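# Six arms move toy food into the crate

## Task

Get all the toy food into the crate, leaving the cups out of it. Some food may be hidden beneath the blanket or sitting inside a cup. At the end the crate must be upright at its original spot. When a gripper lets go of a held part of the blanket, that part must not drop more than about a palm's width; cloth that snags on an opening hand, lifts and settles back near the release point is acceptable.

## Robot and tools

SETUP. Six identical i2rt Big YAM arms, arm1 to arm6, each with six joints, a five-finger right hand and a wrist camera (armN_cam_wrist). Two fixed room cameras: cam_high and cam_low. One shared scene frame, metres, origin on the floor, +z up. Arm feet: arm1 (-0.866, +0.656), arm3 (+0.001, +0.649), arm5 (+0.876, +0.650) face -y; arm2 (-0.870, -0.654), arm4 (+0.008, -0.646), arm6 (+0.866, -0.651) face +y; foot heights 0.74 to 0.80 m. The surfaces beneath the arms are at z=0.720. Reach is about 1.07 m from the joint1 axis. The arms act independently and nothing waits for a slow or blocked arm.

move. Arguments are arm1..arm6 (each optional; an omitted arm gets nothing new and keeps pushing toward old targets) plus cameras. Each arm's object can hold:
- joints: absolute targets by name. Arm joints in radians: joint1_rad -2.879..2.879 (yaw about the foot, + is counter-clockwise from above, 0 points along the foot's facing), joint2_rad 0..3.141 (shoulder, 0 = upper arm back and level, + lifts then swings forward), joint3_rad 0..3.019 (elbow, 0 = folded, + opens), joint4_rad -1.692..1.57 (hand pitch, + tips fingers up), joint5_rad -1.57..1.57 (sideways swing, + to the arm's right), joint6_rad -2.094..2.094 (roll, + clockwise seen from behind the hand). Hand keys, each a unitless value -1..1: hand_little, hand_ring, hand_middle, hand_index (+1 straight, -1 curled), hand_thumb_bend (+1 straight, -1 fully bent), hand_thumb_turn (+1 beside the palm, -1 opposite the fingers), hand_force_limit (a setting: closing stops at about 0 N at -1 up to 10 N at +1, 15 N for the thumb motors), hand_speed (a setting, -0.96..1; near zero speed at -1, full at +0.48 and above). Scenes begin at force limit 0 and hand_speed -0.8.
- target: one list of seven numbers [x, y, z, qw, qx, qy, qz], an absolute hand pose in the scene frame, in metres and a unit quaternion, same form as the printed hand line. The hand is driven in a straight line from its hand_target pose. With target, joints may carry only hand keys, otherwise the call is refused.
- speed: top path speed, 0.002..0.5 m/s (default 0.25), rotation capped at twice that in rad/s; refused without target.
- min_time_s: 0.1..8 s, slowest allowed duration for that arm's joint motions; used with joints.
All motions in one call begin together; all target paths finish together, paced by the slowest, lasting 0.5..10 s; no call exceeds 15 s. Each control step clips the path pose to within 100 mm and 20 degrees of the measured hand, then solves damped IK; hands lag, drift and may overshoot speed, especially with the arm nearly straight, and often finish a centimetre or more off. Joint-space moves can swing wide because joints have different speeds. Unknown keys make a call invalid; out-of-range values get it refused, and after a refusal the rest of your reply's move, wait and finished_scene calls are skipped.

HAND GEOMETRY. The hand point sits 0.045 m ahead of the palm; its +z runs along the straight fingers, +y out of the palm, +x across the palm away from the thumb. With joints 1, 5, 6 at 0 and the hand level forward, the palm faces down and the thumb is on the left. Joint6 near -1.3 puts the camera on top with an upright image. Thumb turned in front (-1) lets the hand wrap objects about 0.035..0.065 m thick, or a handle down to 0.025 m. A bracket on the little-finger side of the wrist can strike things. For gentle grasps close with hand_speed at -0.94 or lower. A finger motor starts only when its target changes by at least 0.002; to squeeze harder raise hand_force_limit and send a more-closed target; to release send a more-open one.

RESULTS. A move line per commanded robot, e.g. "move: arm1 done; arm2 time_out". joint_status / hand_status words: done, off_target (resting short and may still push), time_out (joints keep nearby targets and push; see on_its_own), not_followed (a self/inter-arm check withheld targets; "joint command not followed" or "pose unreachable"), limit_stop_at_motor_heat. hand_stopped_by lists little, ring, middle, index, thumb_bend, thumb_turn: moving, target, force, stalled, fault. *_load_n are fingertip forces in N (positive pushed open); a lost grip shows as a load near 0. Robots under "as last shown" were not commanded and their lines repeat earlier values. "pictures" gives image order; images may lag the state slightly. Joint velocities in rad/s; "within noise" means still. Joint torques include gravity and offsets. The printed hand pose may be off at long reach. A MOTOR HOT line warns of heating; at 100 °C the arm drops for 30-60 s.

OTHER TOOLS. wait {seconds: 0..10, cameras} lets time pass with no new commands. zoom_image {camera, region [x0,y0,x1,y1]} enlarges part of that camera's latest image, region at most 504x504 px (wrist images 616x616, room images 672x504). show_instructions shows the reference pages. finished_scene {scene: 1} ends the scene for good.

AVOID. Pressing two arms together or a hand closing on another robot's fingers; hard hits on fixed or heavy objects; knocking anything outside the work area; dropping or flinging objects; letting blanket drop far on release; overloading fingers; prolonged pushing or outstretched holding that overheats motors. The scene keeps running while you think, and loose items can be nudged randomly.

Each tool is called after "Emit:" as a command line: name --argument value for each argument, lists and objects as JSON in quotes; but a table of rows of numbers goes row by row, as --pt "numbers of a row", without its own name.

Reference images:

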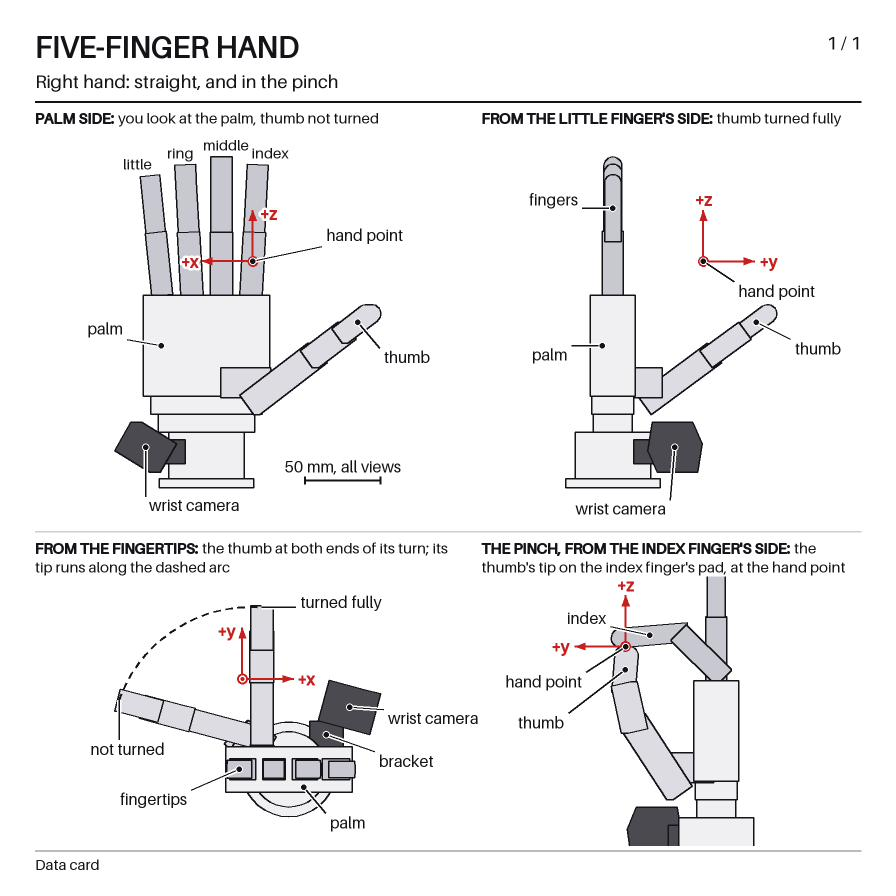

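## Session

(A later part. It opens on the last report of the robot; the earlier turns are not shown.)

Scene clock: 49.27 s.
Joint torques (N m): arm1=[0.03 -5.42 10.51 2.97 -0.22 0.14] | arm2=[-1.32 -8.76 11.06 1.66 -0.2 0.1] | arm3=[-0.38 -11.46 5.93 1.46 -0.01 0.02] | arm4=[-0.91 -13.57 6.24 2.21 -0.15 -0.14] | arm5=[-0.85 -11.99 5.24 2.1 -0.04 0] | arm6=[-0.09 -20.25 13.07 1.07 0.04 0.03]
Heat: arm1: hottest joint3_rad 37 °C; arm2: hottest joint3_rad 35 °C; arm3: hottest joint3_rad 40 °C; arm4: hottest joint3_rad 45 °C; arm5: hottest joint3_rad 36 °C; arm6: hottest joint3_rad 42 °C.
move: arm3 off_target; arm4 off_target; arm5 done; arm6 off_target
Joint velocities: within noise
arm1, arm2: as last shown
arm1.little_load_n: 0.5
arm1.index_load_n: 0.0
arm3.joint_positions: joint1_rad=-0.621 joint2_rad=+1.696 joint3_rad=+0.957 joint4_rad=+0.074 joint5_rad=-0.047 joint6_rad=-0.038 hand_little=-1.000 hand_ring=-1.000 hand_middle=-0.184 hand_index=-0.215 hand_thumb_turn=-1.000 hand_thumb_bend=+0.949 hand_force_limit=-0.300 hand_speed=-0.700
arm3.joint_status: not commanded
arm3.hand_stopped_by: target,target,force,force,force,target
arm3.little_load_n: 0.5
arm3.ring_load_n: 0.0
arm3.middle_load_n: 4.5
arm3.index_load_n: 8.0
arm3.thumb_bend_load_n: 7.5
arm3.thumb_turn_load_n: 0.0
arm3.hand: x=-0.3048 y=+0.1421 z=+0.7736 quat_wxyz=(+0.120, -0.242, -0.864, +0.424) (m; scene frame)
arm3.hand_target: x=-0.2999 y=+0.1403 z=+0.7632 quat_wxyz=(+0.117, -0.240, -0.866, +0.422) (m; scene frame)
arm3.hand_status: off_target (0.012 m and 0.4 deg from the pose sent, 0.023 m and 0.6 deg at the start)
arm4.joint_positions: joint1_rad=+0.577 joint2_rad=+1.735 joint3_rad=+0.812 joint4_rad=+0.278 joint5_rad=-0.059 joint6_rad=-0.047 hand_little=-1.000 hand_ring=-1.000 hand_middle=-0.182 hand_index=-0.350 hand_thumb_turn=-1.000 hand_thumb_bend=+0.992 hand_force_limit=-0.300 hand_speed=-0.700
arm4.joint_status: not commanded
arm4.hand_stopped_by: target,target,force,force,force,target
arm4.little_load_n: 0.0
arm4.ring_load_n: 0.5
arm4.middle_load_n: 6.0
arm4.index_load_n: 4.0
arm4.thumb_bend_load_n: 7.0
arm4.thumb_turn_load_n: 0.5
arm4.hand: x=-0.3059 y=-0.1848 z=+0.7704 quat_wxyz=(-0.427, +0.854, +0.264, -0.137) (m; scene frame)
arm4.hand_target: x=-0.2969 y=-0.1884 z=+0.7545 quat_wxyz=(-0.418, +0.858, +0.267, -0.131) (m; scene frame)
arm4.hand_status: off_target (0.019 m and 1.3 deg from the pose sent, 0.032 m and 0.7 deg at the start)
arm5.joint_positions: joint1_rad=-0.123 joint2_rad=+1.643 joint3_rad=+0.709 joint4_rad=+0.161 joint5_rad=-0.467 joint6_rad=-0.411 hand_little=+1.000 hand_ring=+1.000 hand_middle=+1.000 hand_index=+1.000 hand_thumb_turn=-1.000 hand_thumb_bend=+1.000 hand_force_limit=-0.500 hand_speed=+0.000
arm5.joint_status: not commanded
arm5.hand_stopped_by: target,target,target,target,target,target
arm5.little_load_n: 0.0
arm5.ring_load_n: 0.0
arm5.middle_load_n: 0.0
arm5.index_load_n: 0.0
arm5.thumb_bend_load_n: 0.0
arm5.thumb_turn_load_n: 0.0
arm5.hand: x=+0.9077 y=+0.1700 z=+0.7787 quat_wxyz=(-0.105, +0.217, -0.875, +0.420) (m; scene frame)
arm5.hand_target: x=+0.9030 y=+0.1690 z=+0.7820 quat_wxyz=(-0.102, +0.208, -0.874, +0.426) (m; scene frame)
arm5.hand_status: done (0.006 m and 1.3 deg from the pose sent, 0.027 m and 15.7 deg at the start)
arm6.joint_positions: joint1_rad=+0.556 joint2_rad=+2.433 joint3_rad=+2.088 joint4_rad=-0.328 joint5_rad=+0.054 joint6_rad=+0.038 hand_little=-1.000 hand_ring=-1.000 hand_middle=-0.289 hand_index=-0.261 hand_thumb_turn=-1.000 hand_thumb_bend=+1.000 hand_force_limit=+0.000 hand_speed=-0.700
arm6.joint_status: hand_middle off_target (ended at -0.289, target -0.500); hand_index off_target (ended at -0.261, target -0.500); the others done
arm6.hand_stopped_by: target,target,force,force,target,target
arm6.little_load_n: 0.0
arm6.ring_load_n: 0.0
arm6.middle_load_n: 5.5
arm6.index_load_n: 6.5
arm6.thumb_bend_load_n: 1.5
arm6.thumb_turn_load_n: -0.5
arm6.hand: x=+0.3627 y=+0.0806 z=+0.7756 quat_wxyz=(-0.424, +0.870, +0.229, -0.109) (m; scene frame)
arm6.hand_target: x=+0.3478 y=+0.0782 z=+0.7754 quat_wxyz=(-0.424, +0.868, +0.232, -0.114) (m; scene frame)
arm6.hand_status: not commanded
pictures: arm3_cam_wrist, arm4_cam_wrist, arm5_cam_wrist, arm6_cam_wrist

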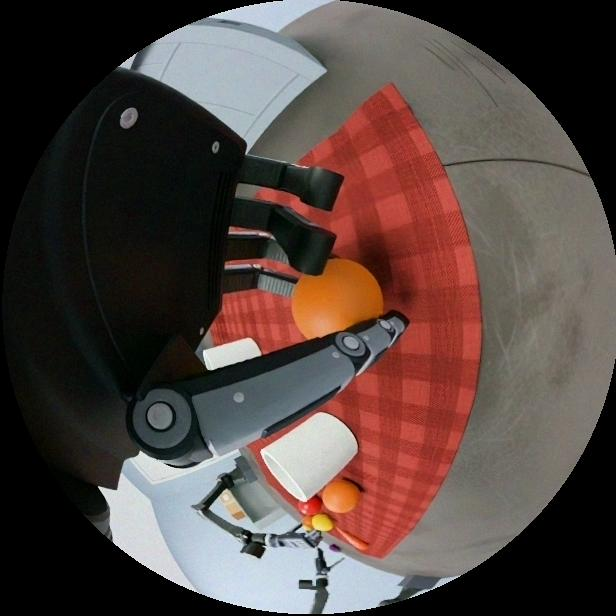

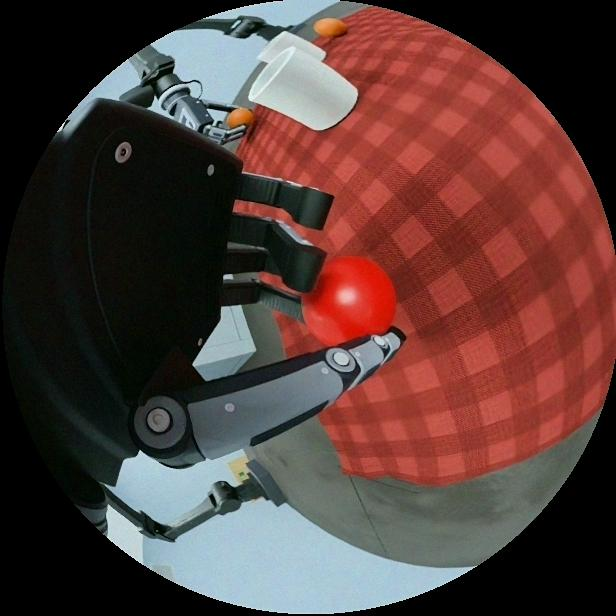

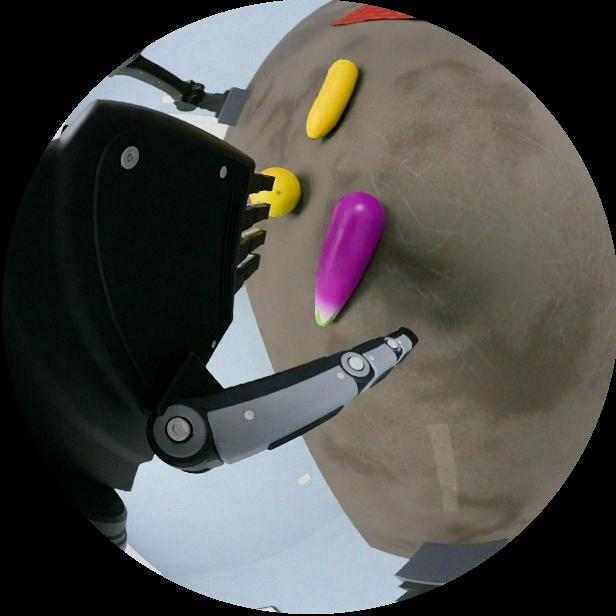

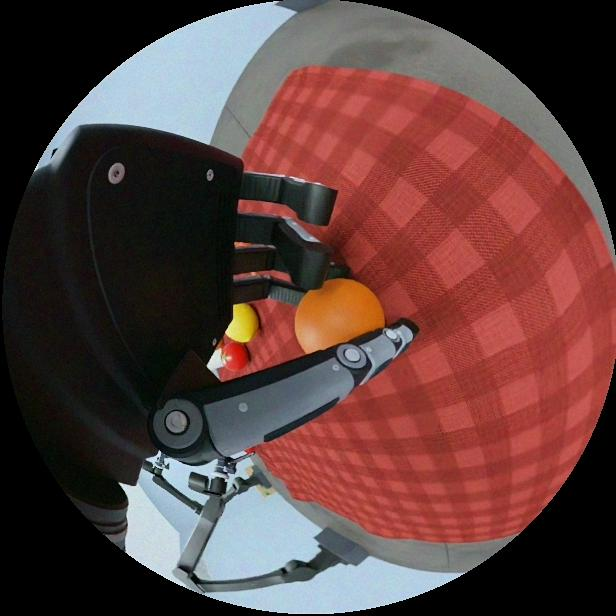

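Emit:
move --arm3 '{"target": [-0.2955, 0.143, 0.7545, -0.1172, 0.2402, 0.8662, -0.4225], "speed": 0.05}' --arm4 '{"target": [-0.2965, -0.189, 0.746, 0.4185, -0.858, -0.2673, 0.1304], "speed": 0.05}' --arm5 '{"target": [0.911, 0.161, 0.746, 0.1016, -0.2083, 0.8743, -0.4265], "speed": 0.08}' --arm6 '{"joints": {"hand_force_limit": -0.3, "hand_thumb_bend": 0.6}}' --cameras '["arm3_cam_wrist", "arm4_cam_wrist", "arm5_cam_wrist", "arm6_cam_wrist", "cam_high"]'

Scene clock: 51.43 s.
Joint torques (N m): arm1=[-0.03 -5.42 10.5 3 -0.22 0.15] | arm2=[-1.49 -8.94 11.07 1.59 -0.19 0.11] | arm3=[-0.26 -11.34 5.83 1.46 0.05 0.05] | arm4=[-0.85 -13.57 6.08 2.24 -0.15 -0.14] | arm5=[0.73 -10.58 4.93 2.15 -0.04 -0.01] | arm6=[-0.15 -20.01 13.09 1.06 0.04 0.03]
Heat: arm1: hottest joint3_rad 38 °C; arm2: hottest joint3_rad 35 °C; arm3: hottest joint3_rad 40 °C; arm4: hottest joint3_rad 45 °C; arm5: hottest joint3_rad 36 °C; arm6: hottest joint3_rad 42 °C.
move: arm3 off_target; arm4 off_target; arm5 done; arm6 off_target
Joint velocities: within noise
arm1, arm2: as last shown
arm3.joint_positions: joint1_rad=-0.617 joint2_rad=+1.702 joint3_rad=+0.936 joint4_rad=+0.102 joint5_rad=-0.044 joint6_rad=-0.038 hand_little=-1.000 hand_ring=-1.000 hand_middle=-0.184 hand_index=-0.215 hand_thumb_turn=-1.000 hand_thumb_bend=+0.949 hand_force_limit=-0.300 hand_speed=-0.700
arm3.joint_status: not commanded
arm3.hand_stopped_by: target,target,force,force,force,target
arm3.little_load_n: 0.0
arm3.ring_load_n: 0.0
arm3.middle_load_n: 5.0
arm3.index_load_n: 8.0
arm3.thumb_bend_load_n: 7.5
arm3.thumb_turn_load_n: 0.0
arm3.hand: x=-0.3004 y=+0.1449 z=+0.7650 quat_wxyz=(+0.120, -0.240, -0.865, +0.424) (m; scene frame)
arm3.hand_target: x=-0.2955 y=+0.1432 z=+0.7547 quat_wxyz=(+0.117, -0.240, -0.866, +0.422) (m; scene frame)
arm3.hand_status: off_target (0.012 m and 0.4 deg from the pose sent, 0.021 m and 0.4 deg at the start)
arm4.joint_positions: joint1_rad=+0.577 joint2_rad=+1.753 joint3_rad=+0.805 joint4_rad=+0.302 joint5_rad=-0.059 joint6_rad=-0.047 hand_little=-1.000 hand_ring=-1.000 hand_middle=-0.182 hand_index=-0.350 hand_thumb_turn=-1.000 hand_thumb_bend=+0.992 hand_force_limit=-0.300 hand_speed=-0.700
arm4.joint_status: not commanded
arm4.hand_stopped_by: target,target,force,force,force,target
arm4.little_load_n: 0.0
arm4.ring_load_n: 0.0
arm4.middle_load_n: 6.0
arm4.index_load_n: 4.0
arm4.thumb_bend_load_n: 7.0
arm4.thumb_turn_load_n: 0.5
arm4.hand: x=-0.3053 y=-0.1859 z=+0.7622 quat_wxyz=(-0.427, +0.854, +0.264, -0.136) (m; scene frame)
arm4.hand_target: x=-0.2964 y=-0.1894 z=+0.7464 quat_wxyz=(-0.418, +0.858, +0.267, -0.130) (m; scene frame)
arm4.hand_status: off_target (0.019 m and 1.3 deg from the pose sent, 0.026 m and 1.3 deg at the start)
arm5.joint_positions: joint1_rad=-0.122 joint2_rad=+1.732 joint3_rad=+0.709 joint4_rad=+0.279 joint5_rad=-0.451 joint6_rad=-0.393 hand_little=+1.000 hand_ring=+1.000 hand_middle=+1.000 hand_index=+1.000 hand_thumb_turn=-1.000 hand_thumb_bend=+1.000 hand_force_limit=-0.500 hand_speed=+0.000
arm5.joint_status: not commanded
arm5.hand_stopped_by: target,target,target,target,target,target
arm5.little_load_n: 0.0
arm5.ring_load_n: 0.0
arm5.middle_load_n: 0.0
arm5.index_load_n: -0.5
arm5.thumb_bend_load_n: 0.0
arm5.thumb_turn_load_n: 0.0
arm5.hand: x=+0.9049 y=+0.1587 z=+0.7529 quat_wxyz=(-0.097, +0.209, -0.873, +0.430) (m; scene frame)
arm5.hand_target: x=+0.9109 y=+0.1612 z=+0.7461 quat_wxyz=(-0.102, +0.208, -0.874, +0.426) (m; scene frame)
arm5.hand_status: done (0.010 m and 0.7 deg from the pose sent, 0.034 m and 1.3 deg at the start)
arm6.joint_positions: joint1_rad=+0.556 joint2_rad=+2.433 joint3_rad=+2.088 joint4_rad=-0.328 joint5_rad=+0.054 joint6_rad=+0.038 hand_little=-1.000 hand_ring=-1.000 hand_middle=-0.289 hand_index=-0.261 hand_thumb_turn=-1.000 hand_thumb_bend=+0.992 hand_force_limit=-0.300 hand_speed=-0.700
arm6.joint_status: hand_thumb_bend off_target (ended at +0.992, target +0.600); the others done
arm6.hand_stopped_by: target,target,force,force,force,target
arm6.little_load_n: 0.0
arm6.ring_load_n: 0.0
arm6.middle_load_n: 5.5
arm6.index_load_n: 7.0
arm6.thumb_bend_load_n: 5.5
arm6.thumb_turn_load_n: -0.5
arm6.hand: x=+0.3627 y=+0.0806 z=+0.7756 quat_wxyz=(-0.424, +0.870, +0.229, -0.109) (m; scene frame)
arm6.hand_target: x=+0.3478 y=+0.0782 z=+0.7754 quat_wxyz=(-0.424, +0.868, +0.232, -0.114) (m; scene frame)
arm6.hand_status: not commanded
pictures: arm3_cam_wrist, arm4_cam_wrist, arm5_cam_wrist, arm6_cam_wrist, cam_high

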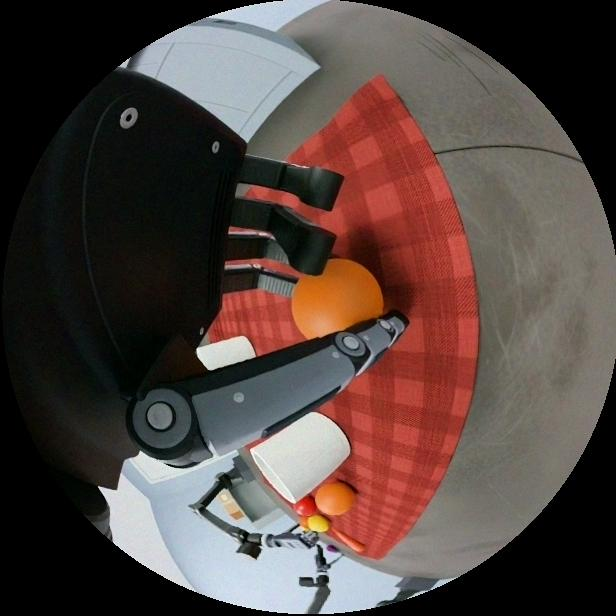

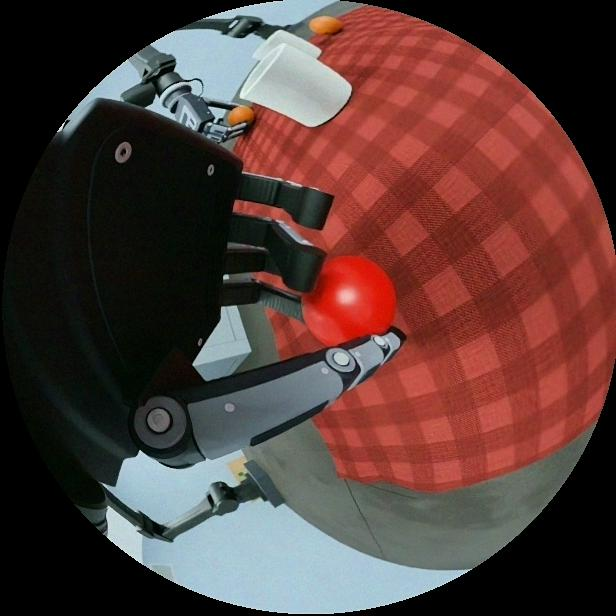

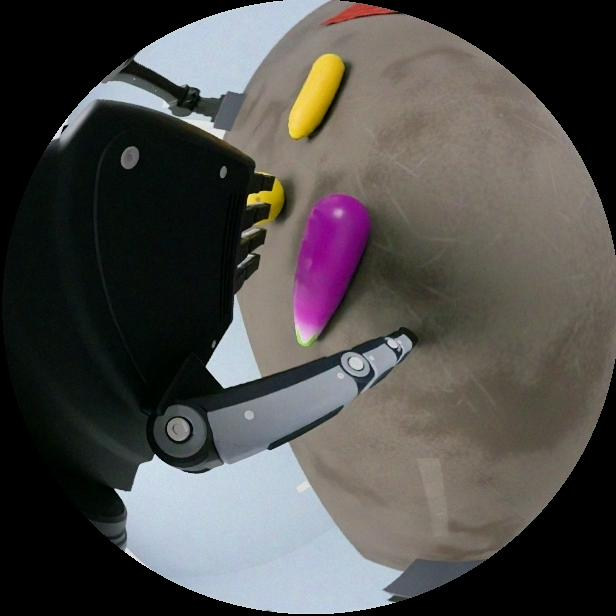

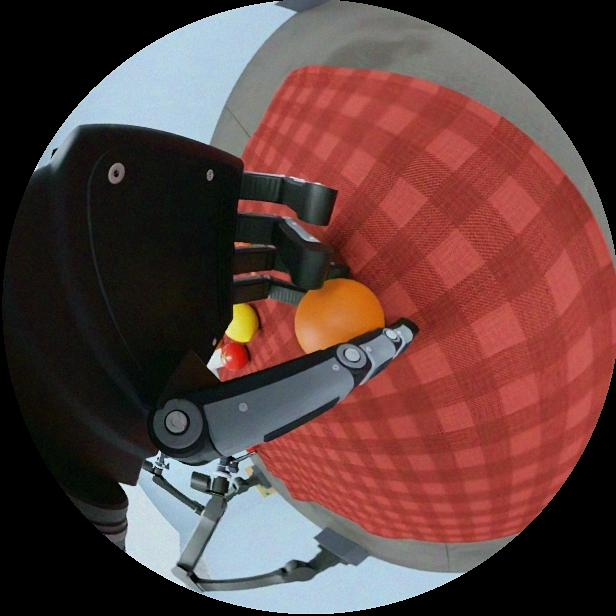

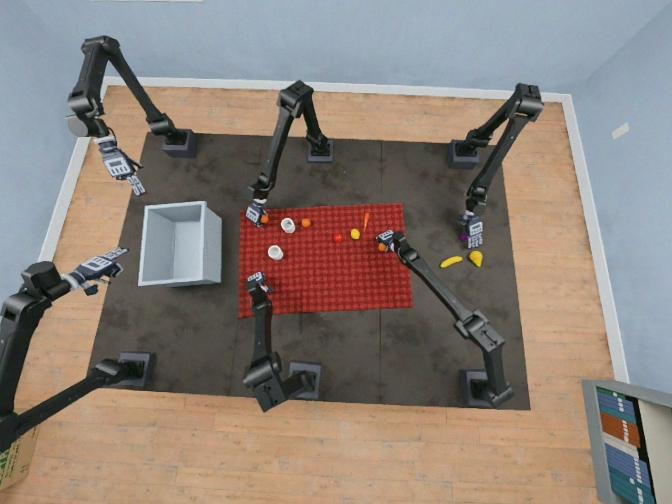

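Emit:
move --arm3 '{"joints": {"hand_speed": -0.6, "hand_index": 0.4, "hand_middle": 0.4, "hand_thumb_bend": 1.0}}' --arm4 '{"joints": {"hand_speed": -0.6, "hand_index": 0.4, "hand_middle": 0.4, "hand_thumb_bend": 1.0}}' --arm5 '{"joints": {"hand_speed": -0.6, "hand_force_limit": -0.4, "hand_index": -0.5, "hand_middle": -0.5, "hand_ring": -0.5, "hand_little": -0.5}}' --arm6 '{"target": [0.3478, 0.0782, 0.86, 0.4235, -0.868, -0.2326, 0.1135], "speed": 0.15}' --cameras '["arm3_cam_wrist", "arm4_cam_wrist", "arm5_cam_wrist"]'

Scene clock: 53.60 s.
Joint torques (N m): arm1=[-0.03 -5.48 10.5 2.95 -0.22 0.15] | arm2=[-1.49 -9 11.08 1.69 -0.19 0.11] | arm3=[-0.09 -11.81 5.91 1.5 0.07 0.1] | arm4=[-0.85 -13.63 6.06 2.18 -0.13 -0.13] | arm5=[0.67 -10.58 4.89 2.09 -0.03 -0.03] | arm6=[-0.09 -23.65 15.49 1.01 0.01 0.03]
Heat: arm1: hottest joint3_rad 38 °C; arm2: hottest joint3_rad 36 °C; arm3: hottest joint3_rad 40 °C; arm4: hottest joint3_rad 45 °C; arm5: hottest joint3_rad 36 °C; arm6: hottest joint3_rad 42 °C.
move: arm3 done; arm4 done; arm5 off_target; arm6 off_target
Joint velocities: within noise
arm1, arm2: as last shown
arm1.little_load_n: 0.0
arm1.ring_load_n: -0.5
arm2.thumb_bend_load_n: -0.5
arm3.joint_positions: joint1_rad=-0.617 joint2_rad=+1.702 joint3_rad=+0.936 joint4_rad=+0.103 joint5_rad=-0.044 joint6_rad=-0.038 hand_little=-1.000 hand_ring=-1.000 hand_middle=+0.400 hand_index=+0.400 hand_thumb_turn=-1.000 hand_thumb_bend=+1.000 hand_force_limit=-0.300 hand_speed=-0.600
arm3.joint_status: all done
arm3.hand_stopped_by: target,target,target,target,target,target
arm3.little_load_n: 0.0
arm3.ring_load_n: 0.0
arm3.middle_load_n: -0.5
arm3.index_load_n: 0.0
arm3.thumb_bend_load_n: 0.0
arm3.thumb_turn_load_n: 0.0
arm3.hand: x=-0.3005 y=+0.1449 z=+0.7651 quat_wxyz=(+0.120, -0.240, -0.865, +0.424) (m; scene frame)
arm3.hand_target: x=-0.2955 y=+0.1433 z=+0.7547 quat_wxyz=(+0.117, -0.240, -0.866, +0.422) (m; scene frame)
arm3.hand_status: not commanded
arm4.joint_positions: joint1_rad=+0.577 joint2_rad=+1.753 joint3_rad=+0.805 joint4_rad=+0.304 joint5_rad=-0.060 joint6_rad=-0.048 hand_little=-1.000 hand_ring=-1.000 hand_middle=+0.400 hand_index=+0.400 hand_thumb_turn=-1.000 hand_thumb_bend=+1.000 hand_force_limit=-0.300 hand_speed=-0.600
arm4.joint_status: all done
arm4.hand_stopped_by: target,target,target,target,target,target
arm4.little_load_n: 0.5
arm4.ring_load_n: 0.0
arm4.middle_load_n: 0.0
arm4.index_load_n: 0.0
arm4.thumb_bend_load_n: 0.0
arm4.thumb_turn_load_n: 0.0
arm4.hand: x=-0.3055 y=-0.1856 z=+0.7625 quat_wxyz=(-0.427, +0.854, +0.264, -0.137) (m; scene frame)
arm4.hand_target: x=-0.2964 y=-0.1895 z=+0.7464 quat_wxyz=(-0.418, +0.858, +0.267, -0.130) (m; scene frame)
arm4.hand_status: not commanded
arm5.joint_positions: joint1_rad=-0.122 joint2_rad=+1.732 joint3_rad=+0.709 joint4_rad=+0.280 joint5_rad=-0.450 joint6_rad=-0.392 hand_little=-0.500 hand_ring=-0.499 hand_middle=-0.286 hand_index=-0.359 hand_thumb_turn=-1.000 hand_thumb_bend=+1.000 hand_force_limit=-0.400 hand_speed=-0.600
arm5.joint_status: hand_middle off_target (ended at -0.286, target -0.500); hand_index off_target (ended at -0.359, target -0.500); the others done
arm5.hand_stopped_by: target,target,force,force,target,target
arm5.little_load_n: 0.0
arm5.ring_load_n: 2.0
arm5.middle_load_n: 0.0
arm5.index_load_n: 4.0
arm5.thumb_bend_load_n: 2.0
arm5.thumb_turn_load_n: 1.0
arm5.hand: x=+0.9050 y=+0.1585 z=+0.7531 quat_wxyz=(-0.097, +0.209, -0.873, +0.431) (m; scene frame)
arm5.hand_target: x=+0.9109 y=+0.1612 z=+0.7462 quat_wxyz=(-0.102, +0.208, -0.874, +0.426) (m; scene frame)
arm5.hand_status: not commanded
arm6.joint_positions: joint1_rad=+0.556 joint2_rad=+2.398 joint3_rad=+2.132 joint4_rad=-0.484 joint5_rad=+0.054 joint6_rad=+0.038 hand_little=-1.000 hand_ring=-1.000 hand_middle=-0.289 hand_index=-0.261 hand_thumb_turn=-1.000 hand_thumb_bend=+0.992 hand_force_limit=-0.300 hand_speed=-0.700
arm6.joint_status: not commanded
arm6.hand_stopped_by: target,target,force,force,force,target
arm6.little_load_n: 0.0
arm6.ring_load_n: 0.0
arm6.middle_load_n: 5.5
arm6.index_load_n: 7.0
arm6.thumb_bend_load_n: 5.5
arm6.thumb_turn_load_n: 0.0
arm6.hand: x=+0.3710 y=+0.0679 z=+0.8027 quat_wxyz=(-0.390, +0.885, +0.234, -0.099) (m; scene frame)
arm6.hand_target: x=+0.3497 y=+0.0756 z=+0.8603 quat_wxyz=(-0.424, +0.868, +0.232, -0.114) (m; scene frame)
arm6.hand_status: off_target (0.063 m and 4.6 deg from the pose sent, 0.086 m and 0.7 deg at the start)
pictures: arm3_cam_wrist, arm4_cam_wrist, arm5_cam_wrist

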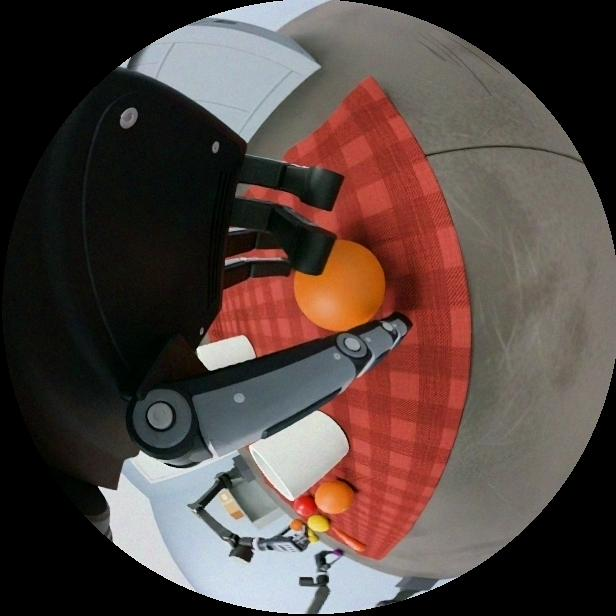

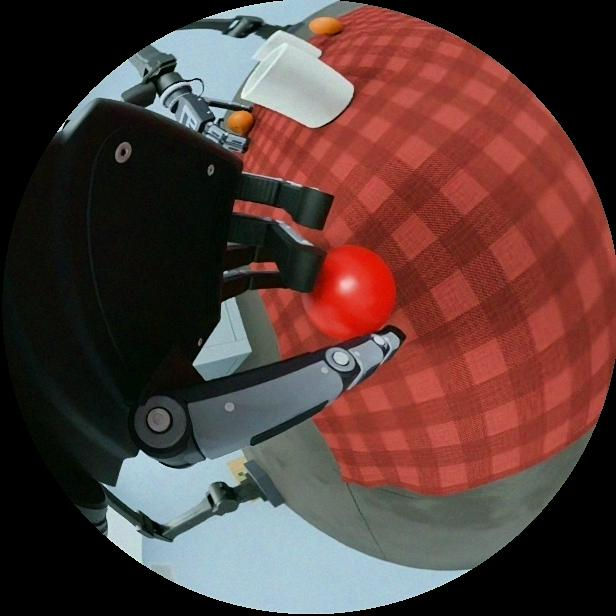

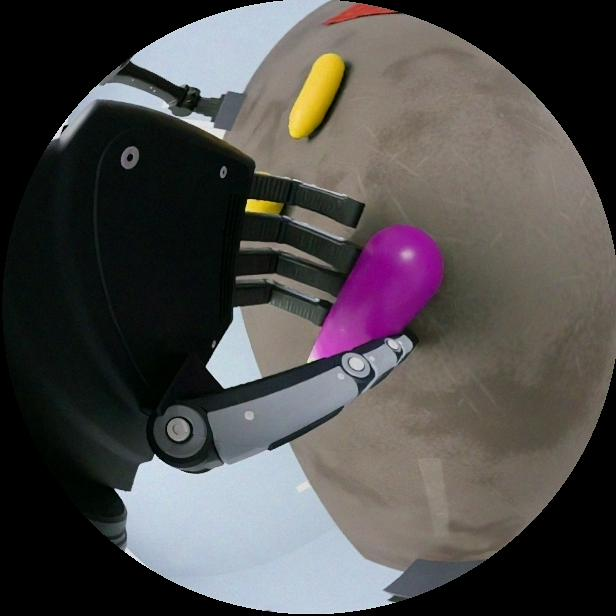

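Emit:
move --arm1 '{"target": [-0.45, 0.30, 1.02, 0.1797, -0.3684, 0.8197, -0.3999], "speed": 0.25}' --arm2 '{"target": [-0.45, -0.32, 1.02, 0.3947, -0.8092, 0.3911, -0.1908], "speed": 0.25}' --arm3 '{"target": [-0.247, 0.224, 0.84, -0.1172, 0.2402, 0.8662, -0.4225], "speed": 0.2}' --arm4 '{"target": [-0.243, -0.267, 0.83, 0.4185, -0.858, -0.2673, 0.1304], "speed": 0.2}' --arm5 '{"joints": {"hand_force_limit": -0.2, "hand_index": -0.6, "hand_middle": -0.6, "hand_ring": -0.65, "hand_little": -0.65, "hand_thumb_bend": 0.6}}' --arm6 '{"target": [0.19, -0.112, 0.86, 0.3957, -0.8111, -0.3869, 0.1887], "speed": 0.2}' --cameras '["arm1_cam_wrist", "arm2_cam_wrist", "arm3_cam_wrist", "arm4_cam_wrist", "arm5_cam_wrist"]'

Scene clock: 57.50 s.
Joint torques (N m): arm1=[1.67 -7.77 10.3 2.99 -0.16 -0.04] | arm2=[-0.62 -11.22 7.61 1.63 -0.02 -0.15] | arm3=[-1.2 -8.23 6.54 0.47 -0.18 -0.02] | arm4=[-0.91 -11.22 7.32 1.24 -0.15 -0.14] | arm5=[0.67 -10.58 4.89 2.09 -0.03 -0.03] | arm6=[-1.03 -23.59 10.67 2.29 -0.12 -0.12]
Heat: arm1: hottest joint3_rad 38 °C; arm2: hottest joint3_rad 36 °C; arm3: hottest joint3_rad 40 °C; arm4: hottest joint3_rad 45 °C; arm5: hottest joint3_rad 36 °C; arm6: hottest joint3_rad 43 °C.
move: arm1 done; arm2 done; arm3 off_target; arm4 off_target; arm5 off_target; arm6 off_target
Joint velocities: within noise
arm1.joint_positions: joint1_rad=+0.793 joint2_rad=+1.343 joint3_rad=+1.113 joint4_rad=-0.459 joint5_rad=-0.033 joint6_rad=-0.019 hand_little=-1.000 hand_ring=-1.000 hand_middle=+1.000 hand_index=+1.000 hand_thumb_turn=-1.000 hand_thumb_bend=+1.000 hand_force_limit=+0.000 hand_speed=+0.200
arm1.joint_status: not commanded
arm1.hand_stopped_by: target,target,target,target,target,target
arm1.little_load_n: 0.0
arm1.ring_load_n: 0.0
arm1.middle_load_n: 0.0
arm1.index_load_n: 0.0
arm1.thumb_bend_load_n: 0.5
arm1.thumb_turn_load_n: 0.0
arm1.hand: x=-0.4548 y=+0.3008 z=+1.0141 quat_wxyz=(-0.176, +0.364, -0.828, +0.389) (m; scene frame)
arm1.hand_target: x=-0.4501 y=+0.3000 z=+1.0201 quat_wxyz=(-0.180, +0.368, -0.820, +0.400) (m; scene frame)
arm1.hand_status: done (0.008 m and 1.7 deg from the pose sent, 0.308 m and 31.8 deg at the start)
arm2.joint_positions: joint1_rad=-0.975 joint2_rad=+1.300 joint3_rad=+1.175 joint4_rad=-0.563 joint5_rad=-0.057 joint6_rad=-0.033 hand_little=-1.000 hand_ring=-1.000 hand_middle=+1.000 hand_index=+1.000 hand_thumb_turn=-1.000 hand_thumb_bend=+1.000 hand_force_limit=+0.000 hand_speed=+0.200
arm2.joint_status: not commanded
arm2.hand_stopped_by: target,target,target,target,target,target
arm2.little_load_n: 0.0
arm2.ring_load_n: 0.0
arm2.middle_load_n: 0.0
arm2.index_load_n: 0.0
arm2.thumb_bend_load_n: 0.0
arm2.thumb_turn_load_n: 0.0
arm2.hand: x=-0.4521 y=-0.3233 z=+1.0151 quat_wxyz=(-0.387, +0.810, -0.399, +0.185) (m; scene frame)
arm2.hand_target: x=-0.4500 y=-0.3201 z=+1.0199 quat_wxyz=(-0.395, +0.809, -0.391, +0.191) (m; scene frame)
arm2.hand_status: done (0.006 m and 1.5 deg from the pose sent, 0.358 m and 35.4 deg at the start)
arm3.joint_positions: joint1_rad=-0.617 joint2_rad=+1.332 joint3_rad=+0.772 joint4_rad=-0.085 joint5_rad=-0.050 joint6_rad=-0.038 hand_little=-1.000 hand_ring=-1.000 hand_middle=+0.400 hand_index=+0.400 hand_thumb_turn=-1.000 hand_thumb_bend=+1.000 hand_force_limit=-0.300 hand_speed=-0.600
arm3.joint_status: not commanded
arm3.hand_stopped_by: target,target,target,target,target,target
arm3.little_load_n: 0.0
arm3.ring_load_n: 0.0
arm3.middle_load_n: 0.0
arm3.index_load_n: 0.0
arm3.thumb_bend_load_n: 0.0
arm3.thumb_turn_load_n: 0.0
arm3.hand: x=-0.2493 y=+0.2172 z=+0.8480 quat_wxyz=(+0.121, -0.238, -0.861, +0.434) (m; scene frame)
arm3.hand_target: x=-0.2471 y=+0.2239 z=+0.8402 quat_wxyz=(+0.117, -0.240, -0.866, +0.423) (m; scene frame)
arm3.hand_status: off_target (0.011 m and 1.5 deg from the pose sent, 0.121 m and 0.5 deg at the start)
arm4.joint_positions: joint1_rad=+0.556 joint2_rad=+1.358 joint3_rad=+0.610 joint4_rad=+0.099 joint5_rad=-0.076 joint6_rad=-0.060 hand_little=-1.000 hand_ring=-1.000 hand_middle=+0.400 hand_index=+0.400 hand_thumb_turn=-1.000 hand_thumb_bend=+1.000 hand_force_limit=-0.300 hand_speed=-0.600
arm4.joint_status: not commanded
arm4.hand_stopped_by: target,target,target,target,target,target
arm4.little_load_n: 0.0
arm4.ring_load_n: 0.0
arm4.middle_load_n: 0.0
arm4.index_load_n: 0.0
arm4.thumb_bend_load_n: 0.0
arm4.thumb_turn_load_n: 0.0
arm4.hand: x=-0.2520 y=-0.2618 z=+0.8364 quat_wxyz=(-0.426, +0.855, +0.264, -0.136) (m; scene frame)
arm4.hand_target: x=-0.2433 y=-0.2671 z=+0.8299 quat_wxyz=(-0.418, +0.858, +0.267, -0.131) (m; scene frame)
arm4.hand_status: off_target (0.012 m and 1.2 deg from the pose sent, 0.123 m and 1.4 deg at the start)
arm5.joint_positions: joint1_rad=-0.122 joint2_rad=+1.732 joint3_rad=+0.709 joint4_rad=+0.280 joint5_rad=-0.450 joint6_rad=-0.392 hand_little=-0.650 hand_ring=-0.650 hand_middle=-0.353 hand_index=-0.391 hand_thumb_turn=-1.000 hand_thumb_bend=+0.990 hand_force_limit=-0.200 hand_speed=-0.600
arm5.joint_status: hand_middle off_target (ended at -0.353, target -0.600); hand_index off_target (ended at -0.391, target -0.600); hand_thumb_bend off_target (ended at +0.990, target +0.600); the others done
arm5.hand_stopped_by: target,target,force,force,force,target
arm5.little_load_n: 0.0
arm5.ring_load_n: 1.0
arm5.middle_load_n: 11.0
arm5.index_load_n: 4.0
arm5.thumb_bend_load_n: 11.5
arm5.thumb_turn_load_n: 2.5
arm5.hand: x=+0.9050 y=+0.1585 z=+0.7531 quat_wxyz=(-0.097, +0.209, -0.873, +0.431) (m; scene frame)
arm5.hand_target: x=+0.9109 y=+0.1612 z=+0.7462 quat_wxyz=(-0.102, +0.208, -0.874, +0.426) (m; scene frame)
arm5.hand_status: not commanded
arm6.joint_positions: joint1_rad=+0.838 joint2_rad=+2.321 joint3_rad=+2.034 joint4_rad=-0.445 joint5_rad=-0.024 joint6_rad=-0.009 hand_little=-1.000 hand_ring=-1.000 hand_middle=-0.289 hand_index=-0.261 hand_thumb_turn=-1.000 hand_thumb_bend=+0.992 hand_force_limit=-0.300 hand_speed=-0.700
arm6.joint_status: not commanded
arm6.hand_stopped_by: target,target,force,force,force,target
arm6.little_load_n: 0.0
arm6.ring_load_n: 0.0
arm6.middle_load_n: 5.5
arm6.index_load_n: 7.0
arm6.thumb_bend_load_n: 5.5
arm6.thumb_turn_load_n: -0.5
arm6.hand: x=+0.1963 y=-0.1191 z=+0.8226 quat_wxyz=(-0.369, +0.825, +0.388, -0.179) (m; scene frame)
arm6.hand_target: x=+0.1906 y=-0.1124 z=+0.8597 quat_wxyz=(-0.396, +0.811, +0.387, -0.188) (m; scene frame)
arm6.hand_status: off_target (0.039 m and 3.6 deg from the pose sent, 0.261 m and 22.1 deg at the start)
pictures: arm1_cam_wrist, arm2_cam_wrist, arm3_cam_wrist, arm4_cam_wrist, arm5_cam_wrist

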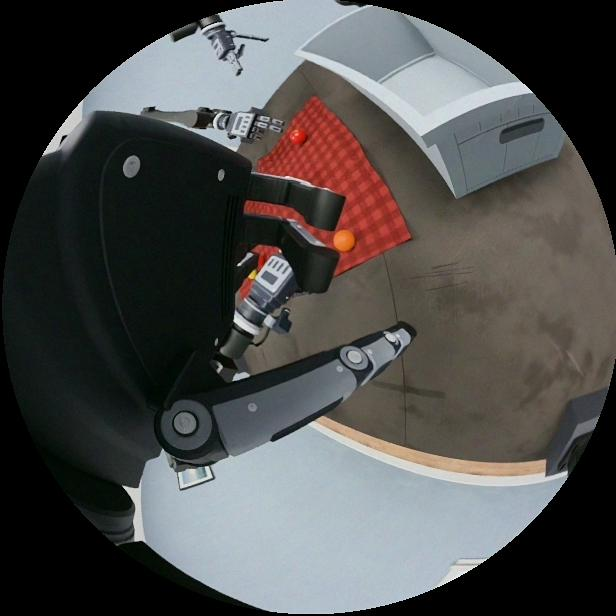

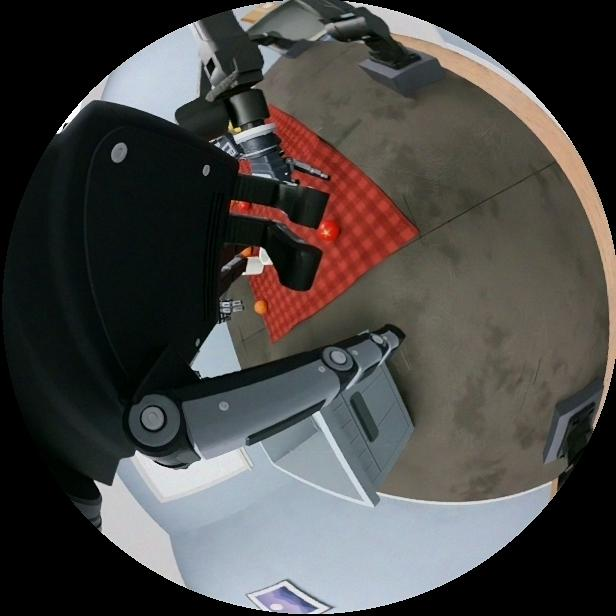

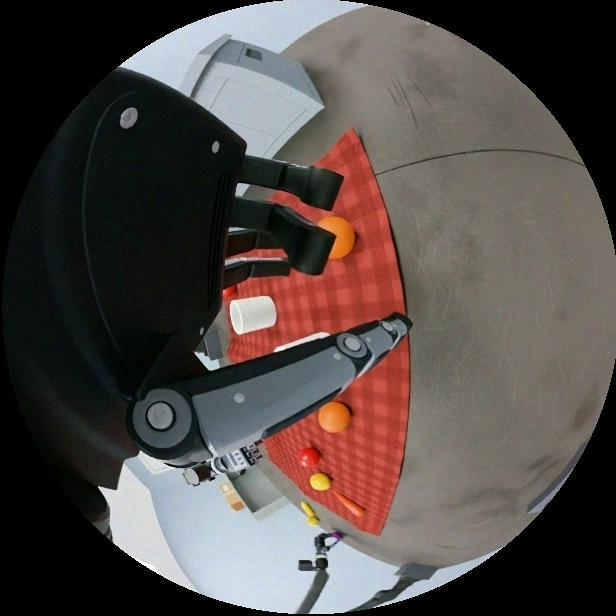

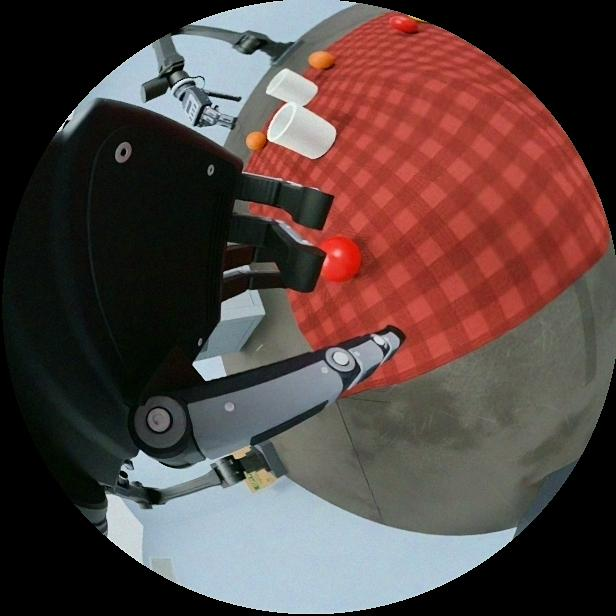

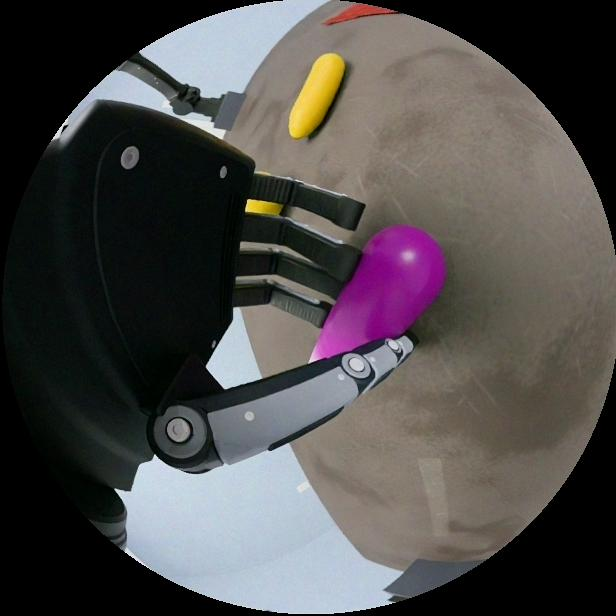

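Emit:
move --arm3 '{"target": [0.10, 0.25, 0.95, 0.0515, -0.1056, 0.8925, -0.4354], "speed": 0.35, "joints": {"hand_index": 1.0, "hand_middle": 1.0}}' --arm4 '{"target": [0.08, -0.30, 0.95, 0.4318, -0.8851, 0.1561, -0.0761], "speed": 0.35, "joints": {"hand_index": 1.0, "hand_middle": 1.0}}' --arm5 '{"target": [0.911, 0.161, 0.85, 0.1016, -0.2083, 0.8743, -0.4265], "speed": 0.1}' --arm6 '{"target": [0.19, -0.112, 0.80, 0.3957, -0.8111, -0.3869, 0.1887], "speed": 0.1}' --cameras '["arm1_cam_wrist", "arm2_cam_wrist", "arm5_cam_wrist", "arm6_cam_wrist", "cam_high"]'

Scene clock: 61.77 s.
Joint torques (N m): arm1=[1.55 -7.82 10.29 2.97 -0.17 -0.04] | arm2=[-0.56 -11.05 7.77 1.66 -0.03 -0.17] | arm3=[-0.67 -3.9 11.52 0.13 0 0.13] | arm4=[-0.44 -5.25 16.34 1.14 -0.06 0.12] | arm5=[0.67 -10.4 9.44 1.32 -0.06 -0.03] | arm6=[-1.32 -19.55 9.89 2.48 -0.1 -0.13]
Heat: arm1: hottest joint3_rad 38 °C; arm2: hottest joint3_rad 36 °C; arm3: hottest joint3_rad 40 °C; arm4: hottest joint3_rad 45 °C; arm5: hottest joint3_rad 36 °C; arm6: hottest joint3_rad 42 °C.
move: arm3 off_target; arm4 off_target; arm5 off_target; arm6 off_target
Joint velocities: within noise
arm1, arm2: as last shown
arm1.little_load_n: 0.5
arm1.thumb_bend_load_n: 0.0
arm2.middle_load_n: 0.5
arm3.joint_positions: joint1_rad=+0.124 joint2_rad=+0.961 joint3_rad=+0.761 joint4_rad=-0.493 joint5_rad=-0.083 joint6_rad=-0.065 hand_little=-1.000 hand_ring=-1.000 hand_middle=+1.000 hand_index=+1.000 hand_thumb_turn=-1.000 hand_thumb_bend=+1.000 hand_force_limit=-0.300 hand_speed=-0.600
arm3.joint_status: all done
arm3.hand_stopped_by: target,target,target,target,target,target
arm3.little_load_n: 0.0
arm3.ring_load_n: 0.0
arm3.middle_load_n: 0.0
arm3.index_load_n: 0.0
arm3.thumb_bend_load_n: 0.0
arm3.thumb_turn_load_n: 0.0
arm3.hand: x=+0.0995 y=+0.2600 z=+0.9303 quat_wxyz=(-0.051, +0.111, -0.897, +0.425) (m; scene frame)
arm3.hand_target: x=+0.1000 y=+0.2506 z=+0.9498 quat_wxyz=(-0.052, +0.106, -0.892, +0.436) (m; scene frame)
arm3.hand_status: off_target (0.022 m and 1.4 deg from the pose sent, 0.365 m and 44.4 deg at the start)
arm4.joint_positions: joint1_rad=-0.198 joint2_rad=+0.779 joint3_rad=+0.521 joint4_rad=-0.466 joint5_rad=+0.086 joint6_rad=+0.040 hand_little=-1.000 hand_ring=-1.000 hand_middle=+1.000 hand_index=+1.000 hand_thumb_turn=-1.000 hand_thumb_bend=+1.000 hand_force_limit=-0.300 hand_speed=-0.600
arm4.joint_status: all done
arm4.hand_stopped_by: target,target,target,target,target,target
arm4.little_load_n: 0.0
arm4.ring_load_n: 0.0
arm4.middle_load_n: 0.0
arm4.index_load_n: 0.0
arm4.thumb_bend_load_n: 0.0
arm4.thumb_turn_load_n: 0.5
arm4.hand: x=+0.0753 y=-0.3193 z=+0.9121 quat_wxyz=(-0.402, +0.900, -0.149, +0.077) (m; scene frame)
arm4.hand_target: x=+0.0797 y=-0.3015 z=+0.9498 quat_wxyz=(-0.432, +0.885, -0.156, +0.076) (m; scene frame)
arm4.hand_status: off_target (0.043 m and 4.0 deg from the pose sent, 0.353 m and 54.6 deg at the start)
arm5.joint_positions: joint1_rad=-0.122 joint2_rad=+1.489 joint3_rad=+0.744 joint4_rad=-0.033 joint5_rad=-0.450 joint6_rad=-0.392 hand_little=-0.650 hand_ring=-0.650 hand_middle=-0.353 hand_index=-0.391 hand_thumb_turn=-1.000 hand_thumb_bend=+0.990 hand_force_limit=-0.200 hand_speed=-0.600
arm5.joint_status: not commanded
arm5.hand_stopped_by: target,target,force,force,force,target
arm5.little_load_n: 0.0
arm5.ring_load_n: 1.5
arm5.middle_load_n: 10.5
arm5.index_load_n: 4.0
arm5.thumb_bend_load_n: 11.5
arm5.thumb_turn_load_n: 2.0
arm5.hand: x=+0.9073 y=+0.1751 z=+0.8359 quat_wxyz=(-0.102, +0.206, -0.880, +0.416) (m; scene frame)
arm5.hand_target: x=+0.9110 y=+0.1616 z=+0.8501 quat_wxyz=(-0.102, +0.208, -0.874, +0.427) (m; scene frame)
arm5.hand_status: off_target (0.020 m and 1.3 deg from the pose sent, 0.097 m and 0.7 deg at the start)
arm6.joint_positions: joint1_rad=+0.838 joint2_rad=+2.323 joint3_rad=+1.981 joint4_rad=-0.332 joint5_rad=-0.024 joint6_rad=-0.009 hand_little=-1.000 hand_ring=-1.000 hand_middle=-0.289 hand_index=-0.261 hand_thumb_turn=-1.000 hand_thumb_bend=+0.992 hand_force_limit=-0.300 hand_speed=-0.700
arm6.joint_status: not commanded
arm6.hand_stopped_by: target,target,force,force,force,target
arm6.little_load_n: 0.0
arm6.ring_load_n: 0.0
arm6.middle_load_n: 5.5
arm6.index_load_n: 7.0
arm6.thumb_bend_load_n: 5.5
arm6.thumb_turn_load_n: -0.5
arm6.hand: x=+0.1912 y=-0.1147 z=+0.8114 quat_wxyz=(-0.393, +0.814, +0.384, -0.190) (m; scene frame)
arm6.hand_target: x=+0.1903 y=-0.1122 z=+0.8001 quat_wxyz=(-0.396, +0.811, +0.387, -0.189) (m; scene frame)
arm6.hand_status: off_target (0.012 m and 0.6 deg from the pose sent, 0.025 m and 3.6 deg at the start)
pictures: arm1_cam_wrist, arm2_cam_wrist, arm5_cam_wrist, arm6_cam_wrist, cam_high

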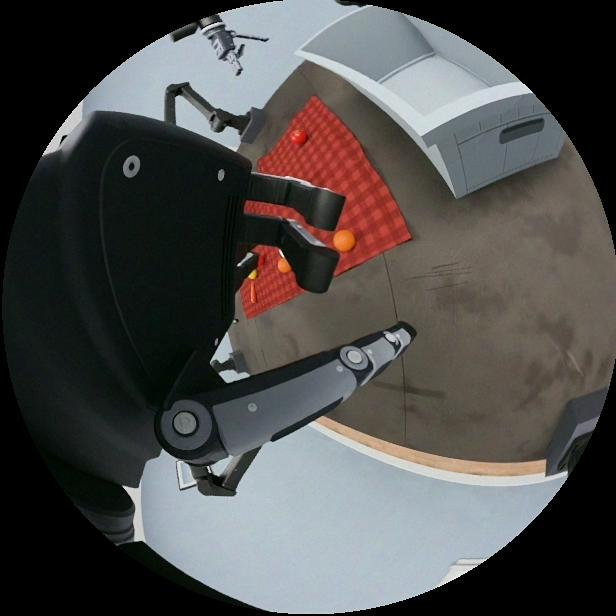

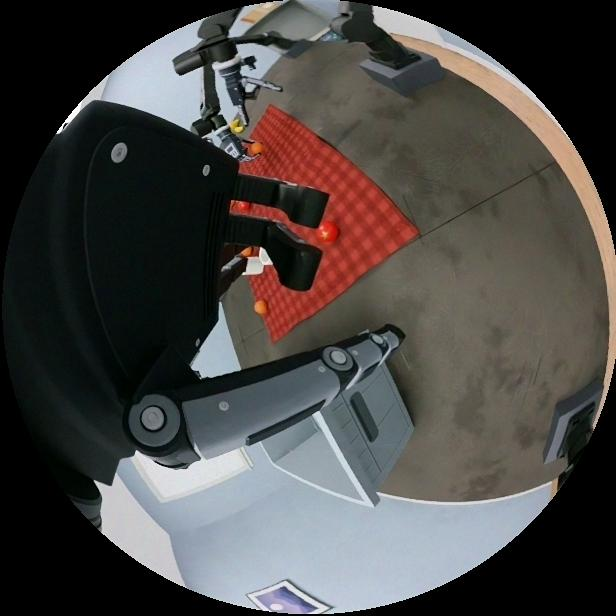

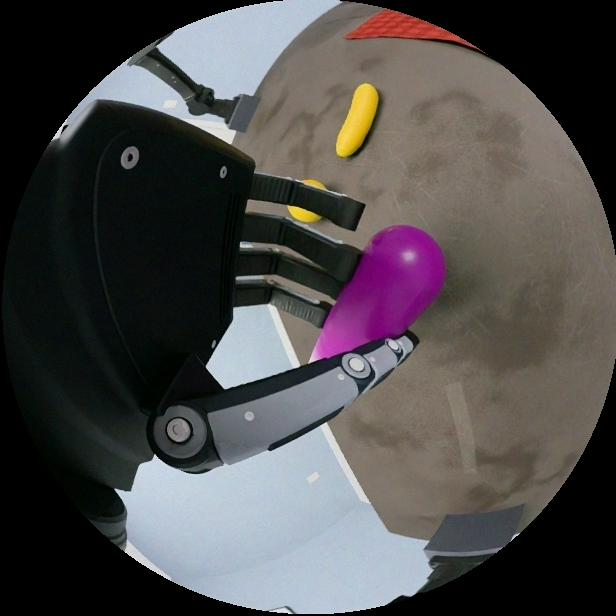

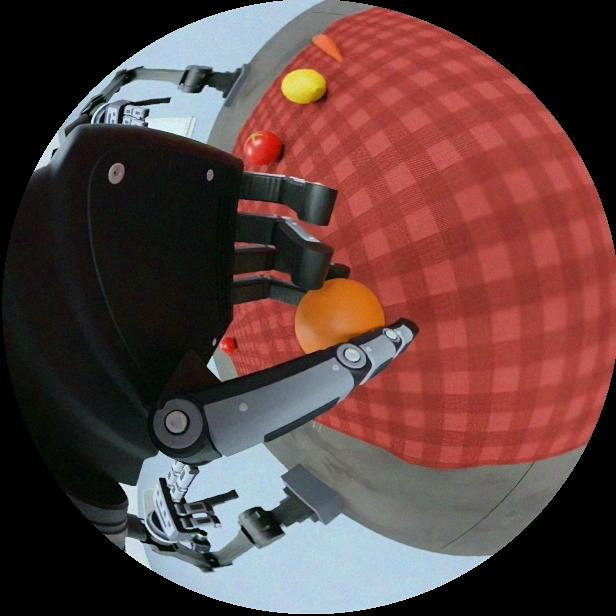

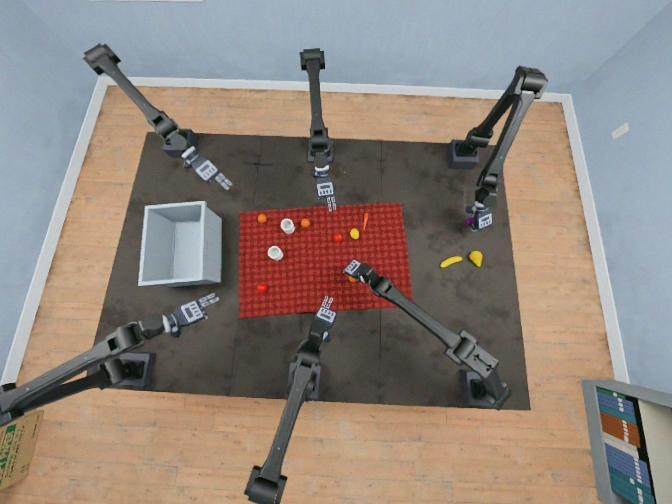

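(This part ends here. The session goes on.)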